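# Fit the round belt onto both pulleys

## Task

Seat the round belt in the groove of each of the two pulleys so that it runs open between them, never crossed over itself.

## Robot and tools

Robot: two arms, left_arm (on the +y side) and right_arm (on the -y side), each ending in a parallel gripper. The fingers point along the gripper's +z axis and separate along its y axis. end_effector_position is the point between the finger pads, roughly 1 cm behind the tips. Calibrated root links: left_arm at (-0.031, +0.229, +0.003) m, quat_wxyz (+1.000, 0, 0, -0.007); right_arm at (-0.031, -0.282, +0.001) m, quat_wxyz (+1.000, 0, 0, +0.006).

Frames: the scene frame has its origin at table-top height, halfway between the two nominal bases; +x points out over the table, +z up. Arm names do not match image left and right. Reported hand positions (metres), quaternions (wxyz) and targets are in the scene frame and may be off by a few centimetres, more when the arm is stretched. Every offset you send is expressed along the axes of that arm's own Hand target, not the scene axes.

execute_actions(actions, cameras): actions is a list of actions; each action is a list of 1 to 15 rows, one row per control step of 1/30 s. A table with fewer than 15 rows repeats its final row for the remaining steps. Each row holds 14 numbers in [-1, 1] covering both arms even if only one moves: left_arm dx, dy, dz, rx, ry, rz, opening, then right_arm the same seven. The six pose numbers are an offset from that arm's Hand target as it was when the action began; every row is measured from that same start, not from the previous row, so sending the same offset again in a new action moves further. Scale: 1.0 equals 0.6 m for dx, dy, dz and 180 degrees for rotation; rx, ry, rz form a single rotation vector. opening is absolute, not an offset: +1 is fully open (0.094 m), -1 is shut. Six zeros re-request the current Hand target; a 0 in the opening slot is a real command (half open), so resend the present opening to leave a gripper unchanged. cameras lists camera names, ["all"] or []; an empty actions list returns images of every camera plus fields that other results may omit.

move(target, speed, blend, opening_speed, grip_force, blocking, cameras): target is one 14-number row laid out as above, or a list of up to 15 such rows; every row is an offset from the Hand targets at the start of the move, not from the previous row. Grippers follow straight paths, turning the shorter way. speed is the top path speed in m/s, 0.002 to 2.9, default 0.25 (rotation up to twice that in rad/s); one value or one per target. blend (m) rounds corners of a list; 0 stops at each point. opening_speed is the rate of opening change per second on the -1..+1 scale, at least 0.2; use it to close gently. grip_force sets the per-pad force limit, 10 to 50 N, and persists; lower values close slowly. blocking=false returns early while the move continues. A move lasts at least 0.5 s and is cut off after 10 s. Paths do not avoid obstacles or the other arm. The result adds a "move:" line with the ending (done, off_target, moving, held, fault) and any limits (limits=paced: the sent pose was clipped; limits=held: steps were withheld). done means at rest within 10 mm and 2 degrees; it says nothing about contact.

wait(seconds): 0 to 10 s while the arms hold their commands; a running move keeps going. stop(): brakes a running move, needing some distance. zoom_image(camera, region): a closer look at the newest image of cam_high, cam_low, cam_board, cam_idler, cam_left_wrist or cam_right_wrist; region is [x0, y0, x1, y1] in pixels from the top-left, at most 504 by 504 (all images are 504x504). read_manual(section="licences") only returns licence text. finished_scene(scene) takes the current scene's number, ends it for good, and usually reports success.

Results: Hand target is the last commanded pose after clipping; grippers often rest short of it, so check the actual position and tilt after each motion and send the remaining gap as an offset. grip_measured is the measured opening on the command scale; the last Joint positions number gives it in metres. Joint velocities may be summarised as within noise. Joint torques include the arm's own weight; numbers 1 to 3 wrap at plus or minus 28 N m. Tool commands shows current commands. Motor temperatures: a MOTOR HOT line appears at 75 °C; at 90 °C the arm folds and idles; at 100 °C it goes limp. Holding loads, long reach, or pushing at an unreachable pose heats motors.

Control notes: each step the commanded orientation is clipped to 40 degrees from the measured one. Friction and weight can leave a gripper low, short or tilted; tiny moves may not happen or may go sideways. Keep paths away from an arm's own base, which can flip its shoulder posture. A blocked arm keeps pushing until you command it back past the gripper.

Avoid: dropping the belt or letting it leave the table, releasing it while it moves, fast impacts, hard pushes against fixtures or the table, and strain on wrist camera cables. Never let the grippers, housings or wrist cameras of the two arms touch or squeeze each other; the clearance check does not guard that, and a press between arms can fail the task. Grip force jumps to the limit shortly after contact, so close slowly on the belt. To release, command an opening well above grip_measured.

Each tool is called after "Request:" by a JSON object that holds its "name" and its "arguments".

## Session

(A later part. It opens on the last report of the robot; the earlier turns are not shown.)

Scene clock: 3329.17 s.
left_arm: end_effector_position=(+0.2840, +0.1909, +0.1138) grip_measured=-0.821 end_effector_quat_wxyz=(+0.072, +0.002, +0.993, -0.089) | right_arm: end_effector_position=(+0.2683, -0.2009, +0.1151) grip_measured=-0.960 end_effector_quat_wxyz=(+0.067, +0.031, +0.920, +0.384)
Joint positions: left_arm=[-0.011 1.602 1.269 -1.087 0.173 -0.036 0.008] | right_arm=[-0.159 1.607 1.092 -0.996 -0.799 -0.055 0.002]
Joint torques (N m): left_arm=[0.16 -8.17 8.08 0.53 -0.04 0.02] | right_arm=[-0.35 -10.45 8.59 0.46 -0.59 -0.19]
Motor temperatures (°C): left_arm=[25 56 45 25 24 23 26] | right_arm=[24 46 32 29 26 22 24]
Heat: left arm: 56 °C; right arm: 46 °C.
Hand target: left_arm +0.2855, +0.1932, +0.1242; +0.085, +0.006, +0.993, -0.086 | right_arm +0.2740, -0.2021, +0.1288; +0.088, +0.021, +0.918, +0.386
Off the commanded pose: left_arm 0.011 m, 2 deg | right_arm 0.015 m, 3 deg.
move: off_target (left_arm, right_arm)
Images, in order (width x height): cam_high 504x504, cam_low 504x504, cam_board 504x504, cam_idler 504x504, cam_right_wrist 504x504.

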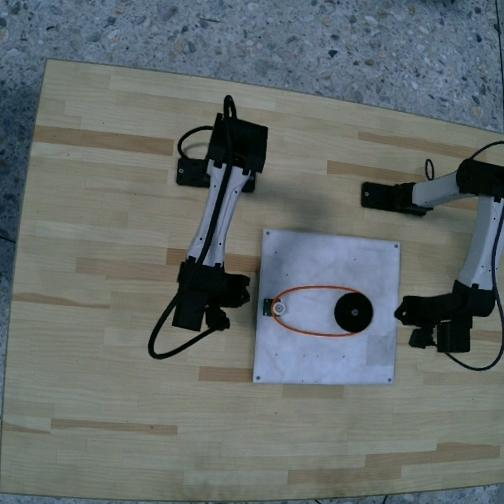

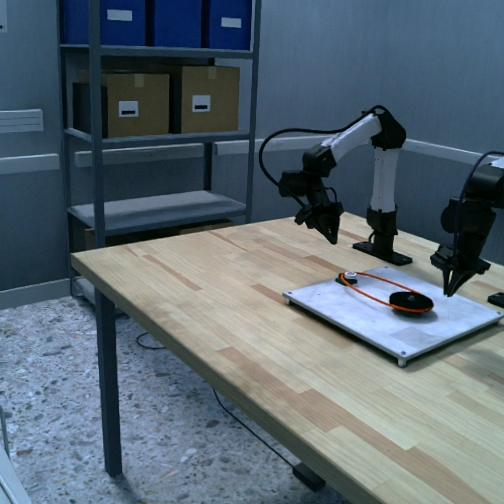

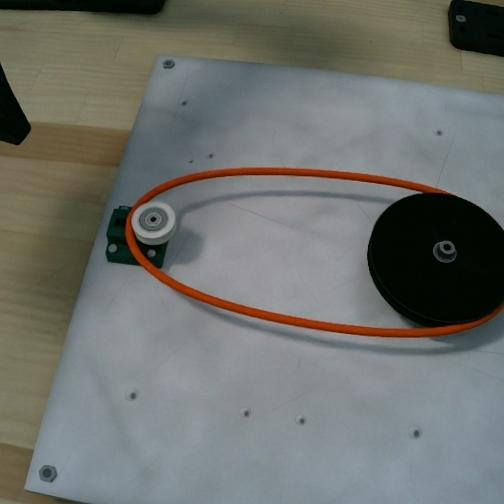

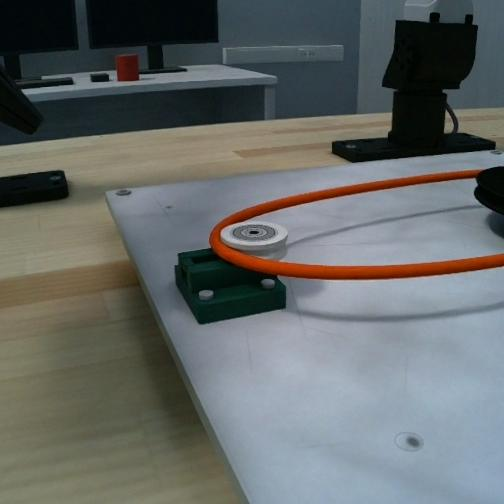

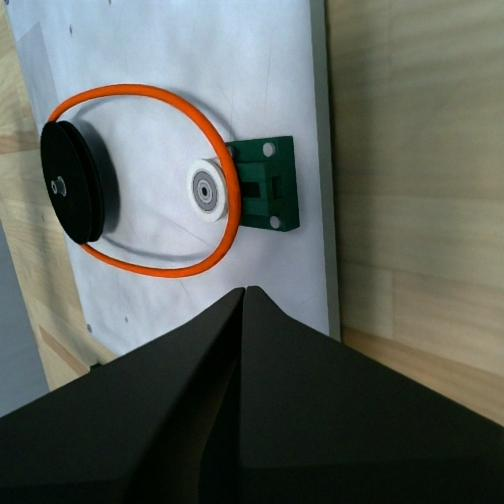

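Request:
{"name": "zoom_image", "arguments": {"camera": "cam_idler", "region": [205, 210, 265, 270]}}

Request:
{"name": "zoom_image", "arguments": {"camera": "cam_board", "region": [115, 190, 185, 260]}}

Request:
{"name": "zoom_image", "arguments": {"camera": "cam_right_wrist", "region": [160, 130, 260, 230]}}

Request:
{"name": "zoom_image", "arguments": {"camera": "cam_low", "region": [325, 260, 375, 310]}}

Request:
{"name": "zoom_image", "arguments": {"camera": "cam_board", "region": [360, 170, 504, 350]}}

Scaled by 8.400 from the camera's 504x504 image, which has a finer 720x720 frame.

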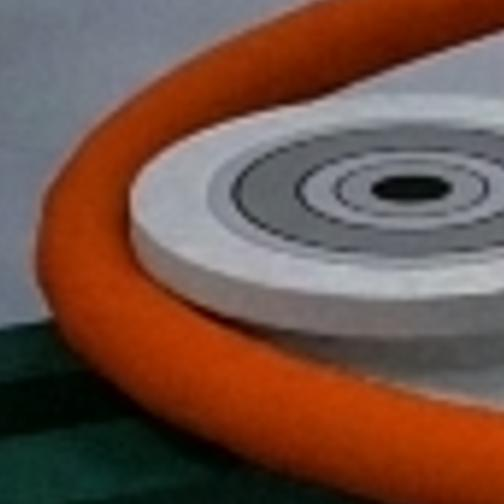

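Scaled by 7.200 from the camera's 504x504 image, which has a finer 720x720 frame.

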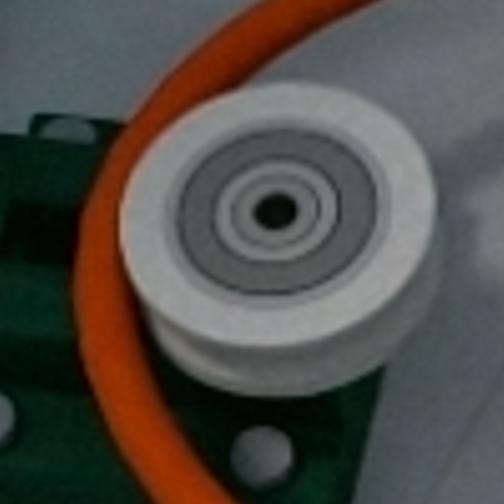

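Scaled by 5.040 from the camera's 504x504 image, which has a finer 720x720 frame.

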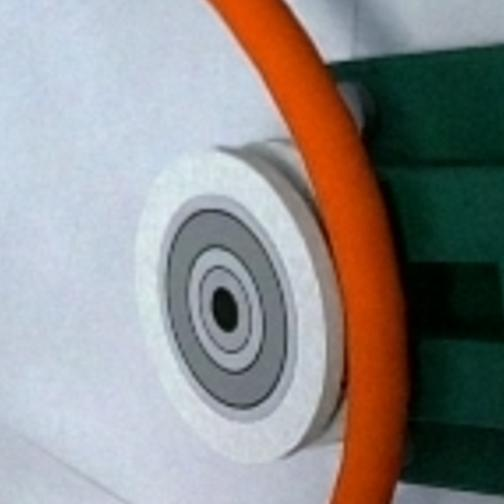

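Scaled by 10.080 from the camera's 504x504 image, which has a finer 720x720 frame.

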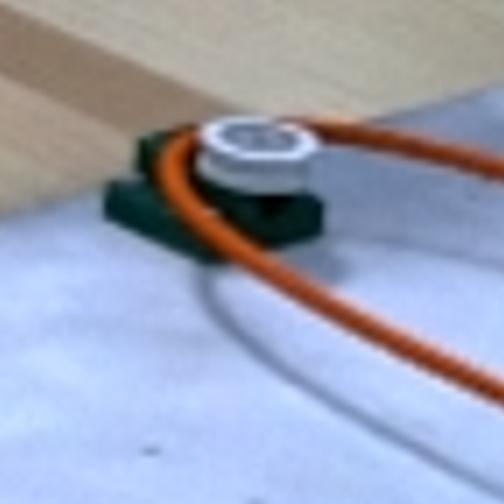

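Scaled by 2.800 from the camera's 504x504 image, which has a finer 720x720 frame.

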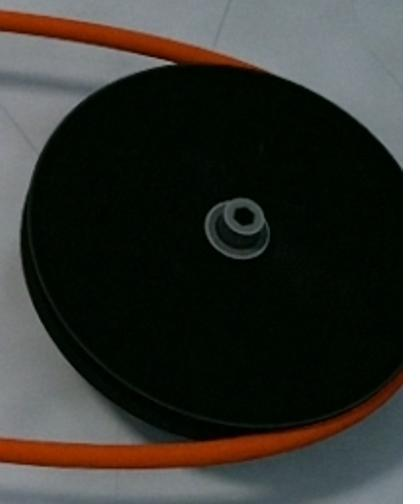

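Request:
{"name": "move", "arguments": {"target": [[0,0,0,0,0,0,-0.82,0.007,-0.014,0.142,0,0,0,-0.96],[0,0,0,0,0,0,-0.82,0.012,0.0175,0.138,0,0,0,-0.96]], "speed": 0.05, "cameras": ["cam_idler","cam_board"]}}

Request:
{"name": "zoom_image", "arguments": {"camera": "cam_idler", "region": [190, 190, 310, 310]}}

Scene clock: 3400.27 s.
left_arm: end_effector_position=(+0.2840, +0.1909, +0.1138) grip_measured=-0.821 end_effector_quat_wxyz=(+0.072, +0.002, +0.993, -0.089) | right_arm: end_effector_position=(+0.2800, -0.1359, +0.0719) grip_measured=-0.960 end_effector_quat_wxyz=(+0.077, +0.025, +0.917, +0.390)
Joint positions: left_arm=[-0.011 1.602 1.269 -1.087 0.173 -0.036 0.008] | right_arm=[0.069 1.639 0.918 -0.544 -0.77 0.258 0.002]
Joint torques (N m): left_arm=[0.27 -8.01 8.09 0.53 -0.03 0.02] | right_arm=[0.55 -11.02 6.12 0.9 -0.31 -0.03]
Motor temperatures (°C): left_arm=[25 56 46 25 24 23 25] | right_arm=[24 48 35 28 26 22 24]
Heat: left arm: 56 °C; right arm: 48 °C.
Hand target: left_arm +0.2855, +0.1932, +0.1242; +0.085, +0.006, +0.993, -0.086 | right_arm +0.2814, -0.1355, +0.0784; +0.089, +0.021, +0.918, +0.386
Off the commanded pose: left_arm 0.011 m, 2 deg | right_arm 0.007 m, 1 deg.
move: off_target (left_arm)
Images, in order (width x height): cam_board 504x504, cam_idler 504x504.

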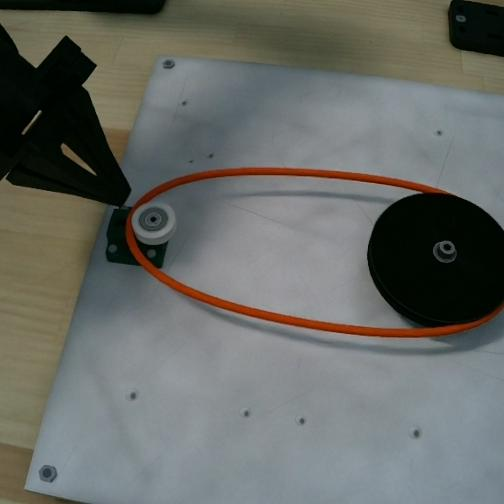

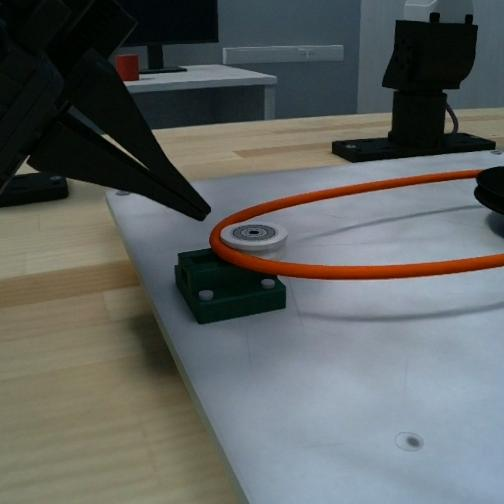

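Scaled by 4.200 from the camera's 504x504 image, which has a finer 720x720 frame.

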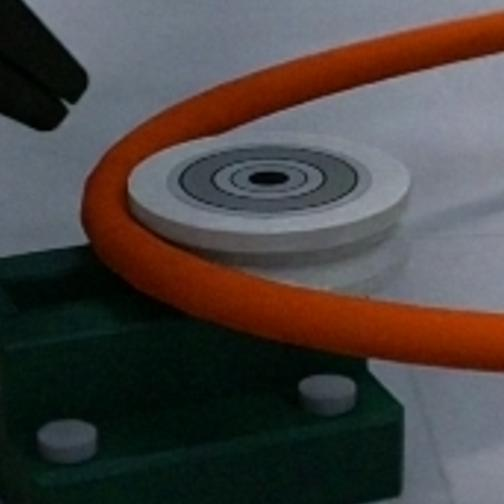

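Request:
{"name": "move", "arguments": {"target": [[0,0,0,0,0,0,-0.82,-0.0125,-0.0295,-0.0173,0,0,0,-0.96],[0,0,0,0,0,0,-0.82,-0.0085,-0.0428,0.0024,0,0,0,-0.96]], "speed": 0.05, "cameras": ["cam_idler","cam_board"]}}

Request:
{"name": "zoom_image", "arguments": {"camera": "cam_idler", "region": [190, 190, 310, 310]}}

Request:
{"name": "zoom_image", "arguments": {"camera": "cam_board", "region": [80, 150, 200, 270]}}

Scene clock: 3420.30 s.
left_arm: end_effector_position=(+0.2840, +0.1909, +0.1138) grip_measured=-0.821 end_effector_quat_wxyz=(+0.072, +0.002, +0.993, -0.089) | right_arm: end_effector_position=(+0.2876, -0.1560, +0.0616) grip_measured=-0.960 end_effector_quat_wxyz=(+0.087, +0.026, +0.920, +0.382)
Joint positions: left_arm=[-0.011 1.602 1.269 -1.087 0.173 -0.036 0.008] | right_arm=[0.005 1.677 0.923 -0.548 -0.769 0.182 0.002]
Joint torques (N m): left_arm=[0.23 -8.05 8.1 0.51 -0.03 0.03] | right_arm=[0.77 -8.54 5.14 1.05 -0.45 -0.15]
Motor temperatures (°C): left_arm=[25 56 46 25 24 23 25] | right_arm=[24 50 35 28 26 22 24]
Heat: left arm: 56 °C; right arm: 50 °C.
Hand target: left_arm +0.2855, +0.1932, +0.1242; +0.085, +0.006, +0.993, -0.086 | right_arm +0.2875, -0.1532, +0.0599; +0.089, +0.021, +0.918, +0.386
Off the commanded pose: left_arm 0.011 m, 2 deg | right_arm 0.003 m, 1 deg.
move: off_target (left_arm)
Images, in order (width x height): cam_board 504x504, cam_idler 504x504.

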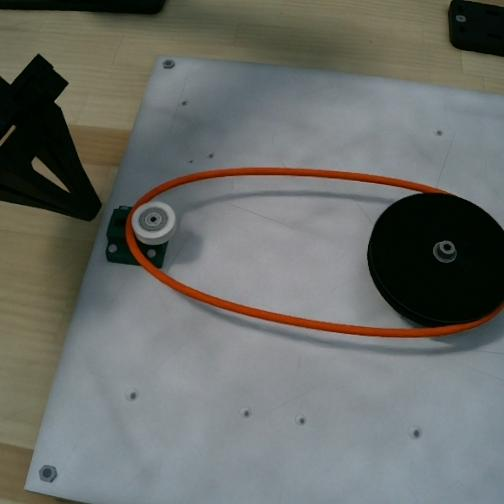

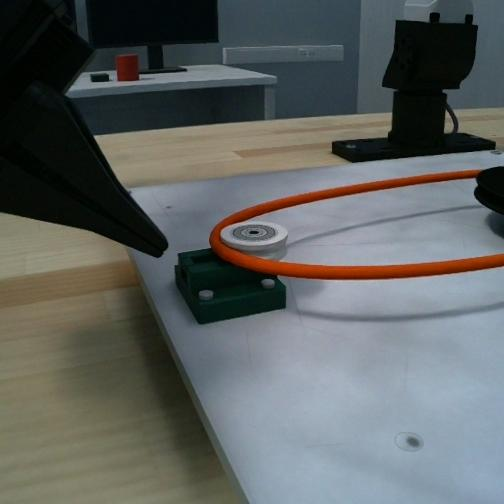

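Scaled by 4.200 from the camera's 504x504 image, which has a finer 720x720 frame.

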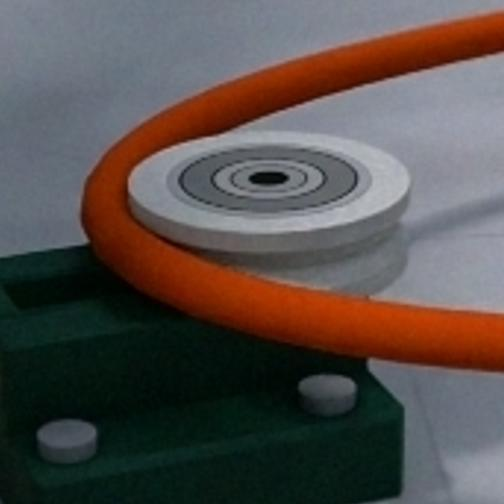

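Scaled by 4.200 from the camera's 504x504 image, which has a finer 720x720 frame.

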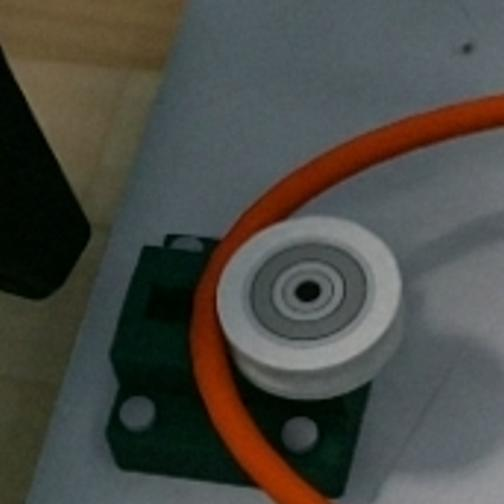

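Request:
{"name": "move", "arguments": {"target": [0,0,0,0,0,0,-0.82,0.0016,0.0164,0.0118,0,0,0,-0.96], "speed": 0.03, "cameras": ["cam_idler","cam_board"]}}

Request:
{"name": "zoom_image", "arguments": {"camera": "cam_idler", "region": [190, 190, 310, 310]}}

Request:
{"name": "zoom_image", "arguments": {"camera": "cam_board", "region": [80, 150, 200, 270]}}

Scene clock: 3429.57 s.
left_arm: end_effector_position=(+0.2840, +0.1909, +0.1138) grip_measured=-0.821 end_effector_quat_wxyz=(+0.072, +0.002, +0.993, -0.089) | right_arm: end_effector_position=(+0.2869, -0.1424, +0.0621) grip_measured=-0.960 end_effector_quat_wxyz=(+0.083, +0.023, +0.918, +0.387)
Joint positions: left_arm=[-0.011 1.602 1.269 -1.087 0.173 -0.036 0.008] | right_arm=[0.047 1.677 0.918 -0.513 -0.769 0.231 0.002]
Joint torques (N m): left_arm=[0.21 -8.1 8.06 0.53 -0.03 0.03] | right_arm=[0.54 -9.43 5.07 1.1 -0.32 -0.04]
Motor temperatures (°C): left_arm=[25 56 46 25 24 23 25] | right_arm=[24 50 34 28 26 22 24]
Heat: left arm: 56 °C; right arm: 50 °C.
Hand target: left_arm +0.2855, +0.1932, +0.1242; +0.085, +0.006, +0.993, -0.086 | right_arm +0.2876, -0.1412, +0.0619; +0.089, +0.021, +0.918, +0.386
Off the commanded pose: left_arm 0.011 m, 2 deg | right_arm 0.001 m, 1 deg.
move: off_target (left_arm)
Images, in order (width x height): cam_board 504x504, cam_idler 504x504.

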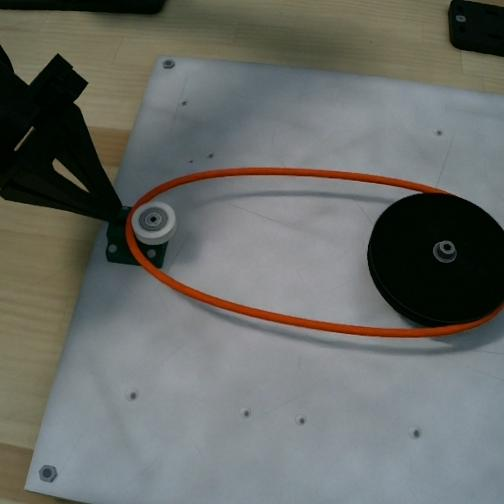

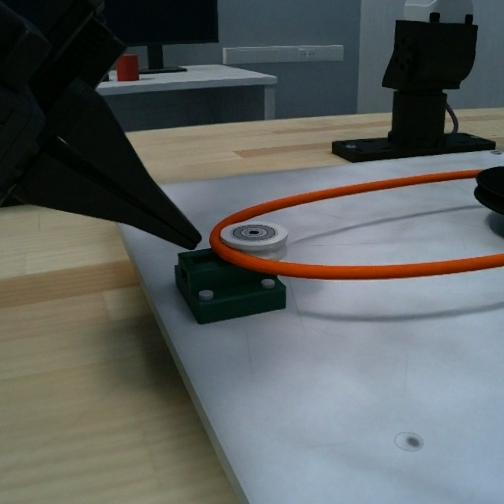

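Scaled by 4.200 from the camera's 504x504 image, which has a finer 720x720 frame.

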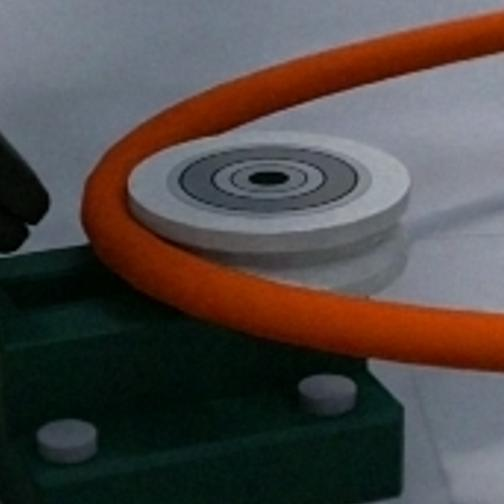

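Scaled by 4.200 from the camera's 504x504 image, which has a finer 720x720 frame.

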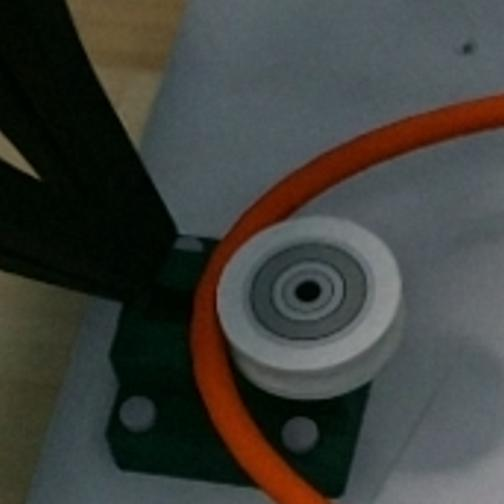

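Request:
{"name": "move", "arguments": {"target": [0,0,0,0,0,0,-0.82,0.0012,0.0082,0.0082,0,0,0,-0.96], "speed": 0.02, "cameras": ["cam_idler","cam_board"]}}

Request:
{"name": "zoom_image", "arguments": {"camera": "cam_idler", "region": [190, 190, 310, 310]}}

Request:
{"name": "zoom_image", "arguments": {"camera": "cam_board", "region": [80, 150, 200, 270]}}

Scene clock: 3445.73 s.
left_arm: end_effector_position=(+0.2840, +0.1909, +0.1138) grip_measured=-0.821 end_effector_quat_wxyz=(+0.072, +0.002, +0.993, -0.089) | right_arm: end_effector_position=(+0.2881, -0.1346, +0.0635) grip_measured=-0.960 end_effector_quat_wxyz=(+0.084, +0.022, +0.917, +0.390)
Joint positions: left_arm=[-0.011 1.602 1.269 -1.087 0.173 -0.036 0.008] | right_arm=[0.071 1.677 0.918 -0.489 -0.769 0.262 0.002]
Joint torques (N m): left_arm=[0.17 -8.12 8.05 0.52 -0.04 0.03] | right_arm=[0.66 -9.81 4.59 1.11 -0.3 0.01]
Motor temperatures (°C): left_arm=[25 56 46 25 24 23 25] | right_arm=[24 49 34 29 26 22 24]
Heat: left arm: 56 °C; right arm: 49 °C.
Hand target: left_arm +0.2855, +0.1932, +0.1242; +0.085, +0.006, +0.993, -0.086 | right_arm +0.2876, -0.1341, +0.0620; +0.089, +0.021, +0.918, +0.386
Off the commanded pose: left_arm 0.011 m, 2 deg | right_arm 0.002 m, 1 deg.
move: off_target (left_arm)
Images, in order (width x height): cam_board 504x504, cam_idler 504x504.

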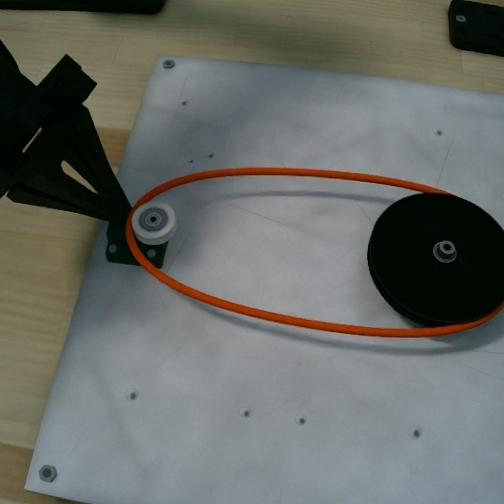

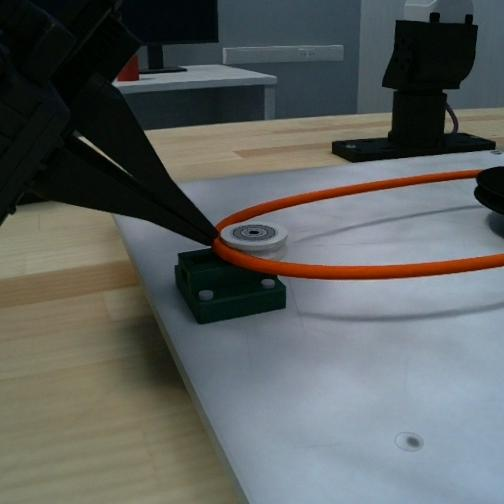

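Scaled by 4.200 from the camera's 504x504 image, which has a finer 720x720 frame.

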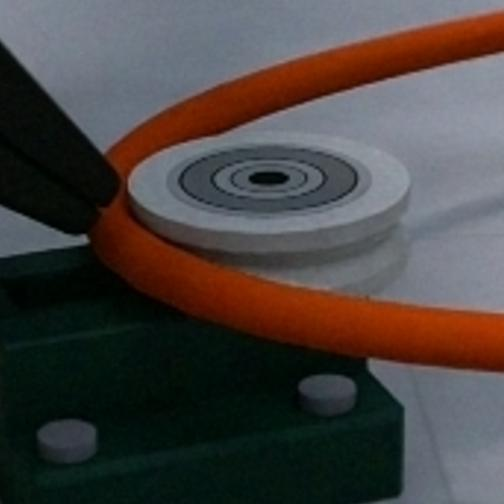

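Scaled by 4.200 from the camera's 504x504 image, which has a finer 720x720 frame.

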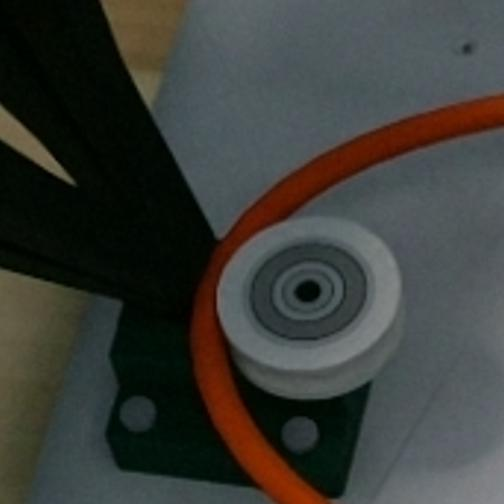

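Request:
{"name": "move", "arguments": {"target": [0,0,0,0,0,0,-0.82,-0.004,0.0033,0.0067,0,0,0,-0.96], "speed": 0.02, "cameras": ["cam_idler","cam_board"]}}

Request:
{"name": "zoom_image", "arguments": {"camera": "cam_idler", "region": [190, 190, 310, 310]}}

Request:
{"name": "zoom_image", "arguments": {"camera": "cam_board", "region": [80, 150, 200, 270]}}

Scene clock: 3454.57 s.
left_arm: end_effector_position=(+0.2840, +0.1909, +0.1138) grip_measured=-0.821 end_effector_quat_wxyz=(+0.072, +0.002, +0.993, -0.089) | right_arm: end_effector_position=(+0.2894, -0.1309, +0.0640) grip_measured=-0.960 end_effector_quat_wxyz=(+0.086, +0.022, +0.916, +0.390)
Joint positions: left_arm=[-0.011 1.602 1.269 -1.087 0.173 -0.036 0.008] | right_arm=[0.083 1.677 0.918 -0.473 -0.764 0.279 0.002]
Joint torques (N m): left_arm=[0.24 -8.12 8.02 0.51 -0.03 0.01] | right_arm=[0.66 -8.5 5.42 1.16 -0.28 -0.05]
Motor temperatures (°C): left_arm=[25 56 46 25 24 23 25] | right_arm=[24 49 33 29 26 22 24]
Heat: left arm: 56 °C; right arm: 49 °C.
Hand target: left_arm +0.2855, +0.1932, +0.1242; +0.085, +0.006, +0.993, -0.086 | right_arm +0.2906, -0.1302, +0.0610; +0.089, +0.021, +0.918, +0.386
Off the commanded pose: left_arm 0.011 m, 2 deg | right_arm 0.003 m, 1 deg.
move: off_target (left_arm)
Images, in order (width x height): cam_board 504x504, cam_idler 504x504.

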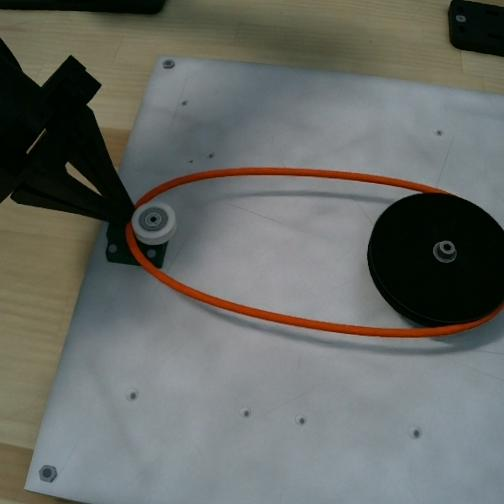

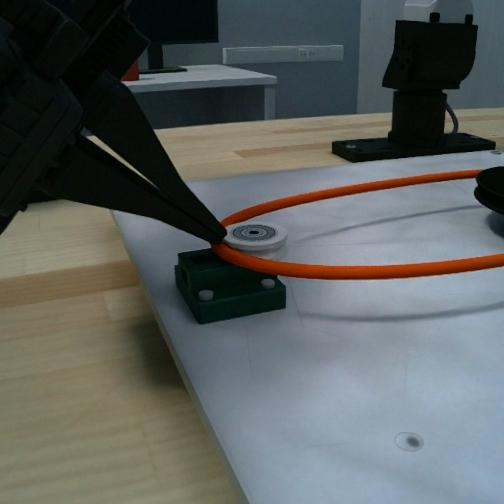

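Scaled by 4.200 from the camera's 504x504 image, which has a finer 720x720 frame.

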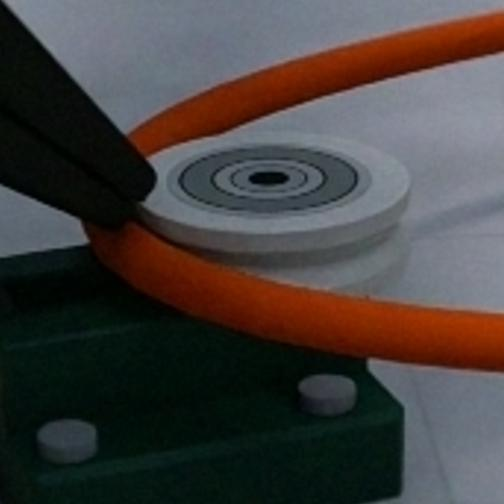

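Scaled by 4.200 from the camera's 504x504 image, which has a finer 720x720 frame.

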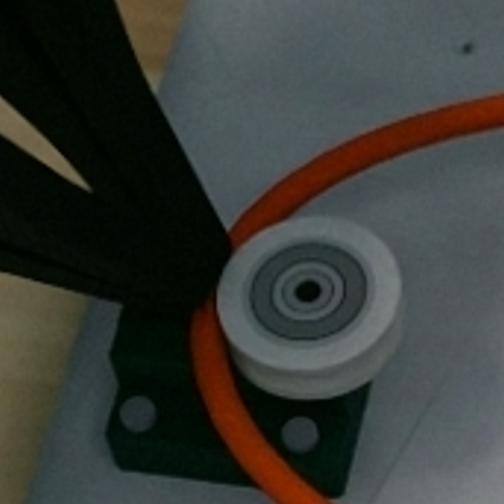

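Request:
{"name": "move", "arguments": {"target": [0,0,0,0,0,0,-0.82,0.0015,-0.0071,0.0069,0,0,0,-0.96], "speed": 0.02, "cameras": ["cam_idler","cam_board"]}}

Request:
{"name": "zoom_image", "arguments": {"camera": "cam_idler", "region": [190, 190, 310, 310]}}

Request:
{"name": "zoom_image", "arguments": {"camera": "cam_board", "region": [80, 150, 200, 270]}}

Scene clock: 3464.60 s.
left_arm: end_effector_position=(+0.2840, +0.1909, +0.1138) grip_measured=-0.821 end_effector_quat_wxyz=(+0.072, +0.002, +0.993, -0.089) | right_arm: end_effector_position=(+0.2935, -0.1306, +0.0635) grip_measured=-0.960 end_effector_quat_wxyz=(+0.096, +0.017, +0.915, +0.391)
Joint positions: left_arm=[-0.011 1.602 1.269 -1.087 0.173 -0.036 0.008] | right_arm=[0.083 1.679 0.911 -0.44 -0.764 0.279 0.002]
Joint torques (N m): left_arm=[0.2 -8.03 7.99 0.52 -0.02 0.03] | right_arm=[0.73 -7.6 4.78 1.08 -0.24 -0.08]
Motor temperatures (°C): left_arm=[25 56 46 25 24 23 25] | right_arm=[24 49 33 29 26 22 24]
Heat: left arm: 56 °C; right arm: 49 °C.
Hand target: left_arm +0.2855, +0.1932, +0.1242; +0.085, +0.006, +0.993, -0.086 | right_arm +0.2906, -0.1302, +0.0549; +0.089, +0.021, +0.918, +0.386
Off the commanded pose: left_arm 0.011 m, 2 deg | right_arm 0.009 m, 1 deg.
move: off_target (left_arm)
Images, in order (width x height): cam_board 504x504, cam_idler 504x504.

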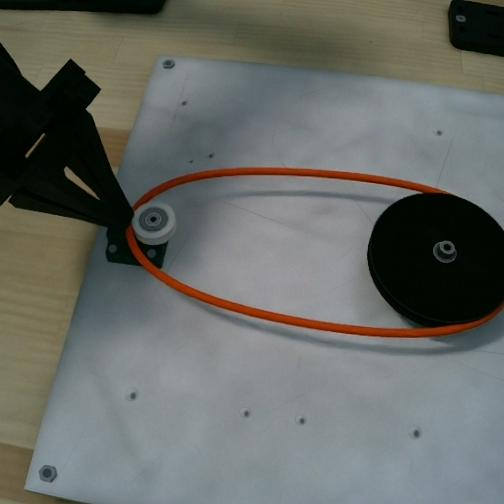

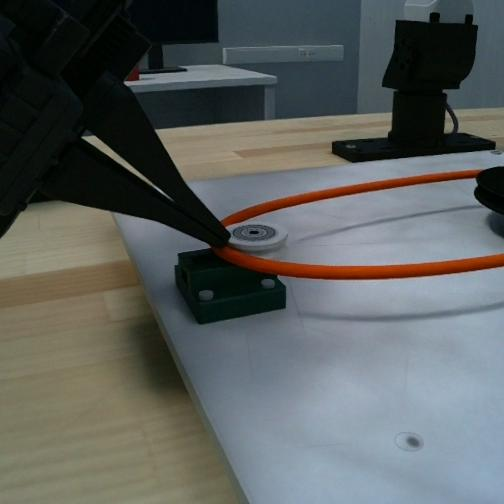

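Scaled by 4.200 from the camera's 504x504 image, which has a finer 720x720 frame.

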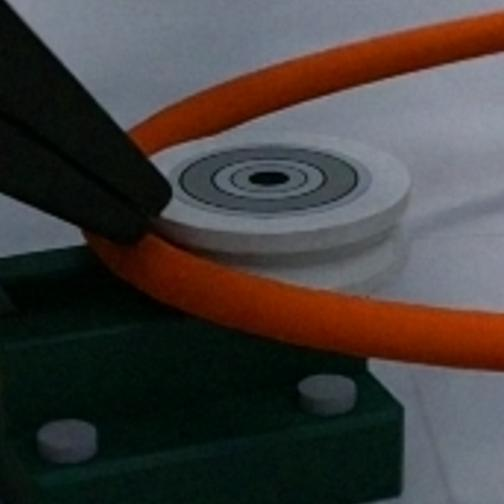

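Scaled by 4.200 from the camera's 504x504 image, which has a finer 720x720 frame.

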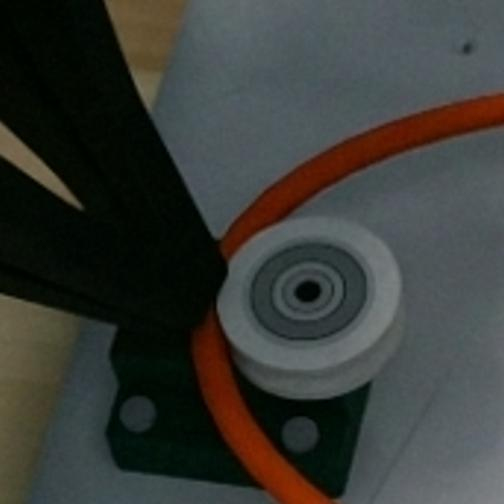

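Request:
{"name": "move", "arguments": {"target": [[0,0,0,0,0,0,-0.82,-0.005,0.027,-0.027,0,0,0,-0.96],[0,0,0,0,0,0,-0.82,-0.025,-0.01,-0.16,0,0,0,-0.96]], "speed": 0.06, "cameras": ["cam_idler","cam_board","cam_right_wrist","cam_low"]}}

Request:
{"name": "zoom_image", "arguments": {"camera": "cam_idler", "region": [190, 190, 310, 310]}}

Request:
{"name": "zoom_image", "arguments": {"camera": "cam_board", "region": [115, 190, 185, 260]}}

Request:
{"name": "zoom_image", "arguments": {"camera": "cam_low", "region": [370, 265, 450, 345]}}

Scene clock: 3478.20 s.
left_arm: end_effector_position=(+0.2840, +0.1909, +0.1138) grip_measured=-0.821 end_effector_quat_wxyz=(+0.072, +0.002, +0.993, -0.089) | right_arm: end_effector_position=(+0.2820, -0.2028, +0.1081) grip_measured=-0.960 end_effector_quat_wxyz=(+0.073, +0.030, +0.921, +0.383)
Joint positions: left_arm=[-0.011 1.602 1.269 -1.087 0.173 -0.036 0.008] | right_arm=[-0.159 1.656 1.115 -0.955 -0.797 -0.052 0.002]
Joint torques (N m): left_arm=[0.17 -8.14 8.14 0.53 -0.03 0.02] | right_arm=[-0.28 -9.88 8.62 0.43 -0.59 -0.16]
Motor temperatures (°C): left_arm=[25 56 46 25 24 23 25] | right_arm=[24 48 33 29 26 22 24]
Heat: left arm: 56 °C; right arm: 48 °C.
Hand target: left_arm +0.2855, +0.1932, +0.1242; +0.085, +0.006, +0.993, -0.086 | right_arm +0.2884, -0.2037, +0.1187; +0.089, +0.021, +0.918, +0.386
Off the commanded pose: left_arm 0.011 m, 2 deg | right_arm 0.012 m, 2 deg.
move: off_target (left_arm, right_arm)
Images, in order (width x height): cam_low 504x504, cam_board 504x504, cam_idler 504x504, cam_right_wrist 504x504.

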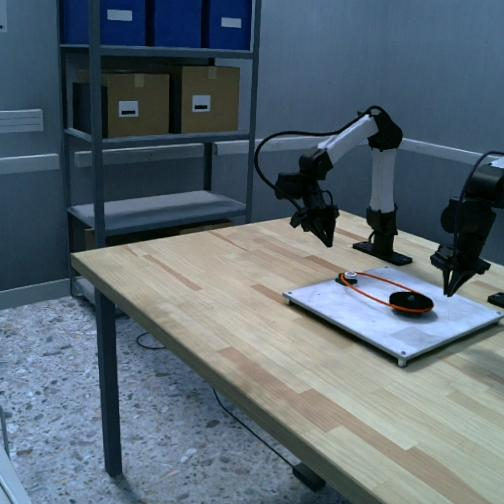

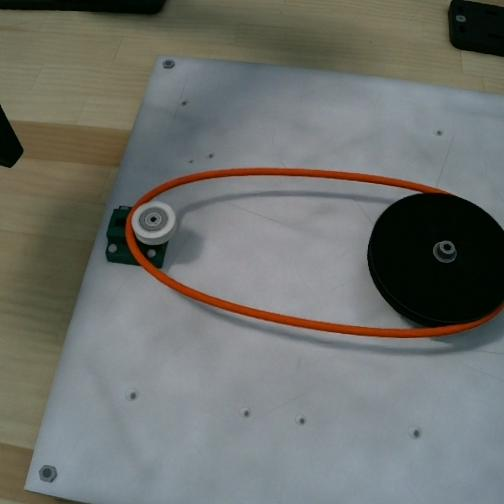

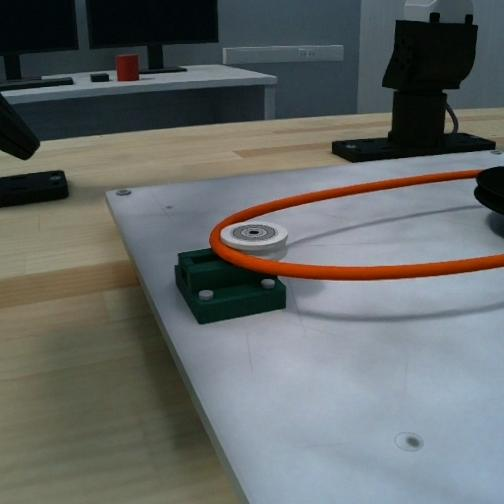

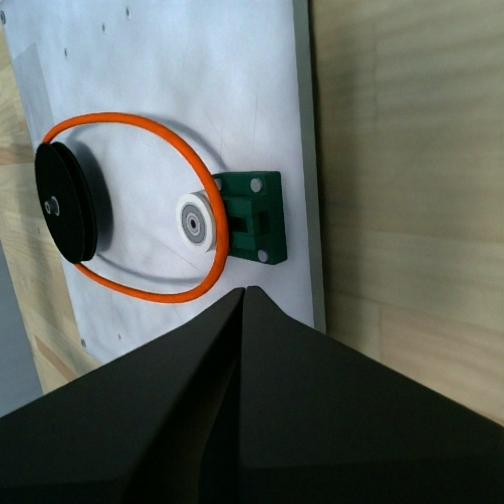

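Scaled by 4.200 from the camera's 504x504 image, which has a finer 720x720 frame.

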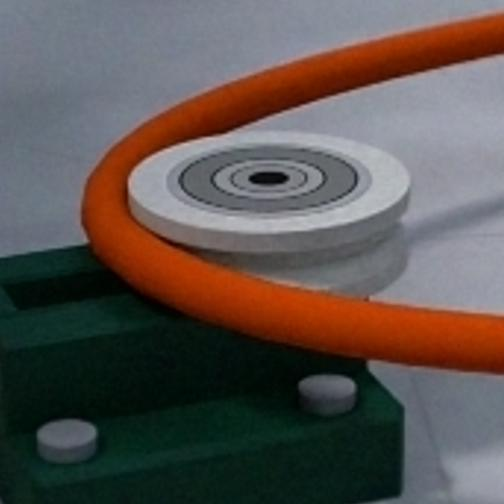

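Scaled by 7.200 from the camera's 504x504 image, which has a finer 720x720 frame.

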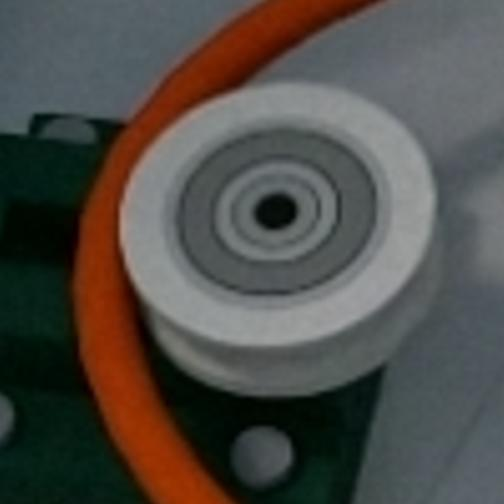

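Scaled by 6.300 from the camera's 504x504 image, which has a finer 720x720 frame.

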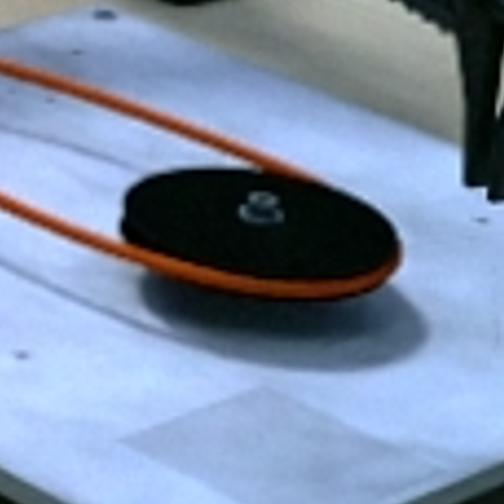

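Request:
{"name": "finished_scene", "arguments": {"scene": 2}}

The scene is finished: the task was done.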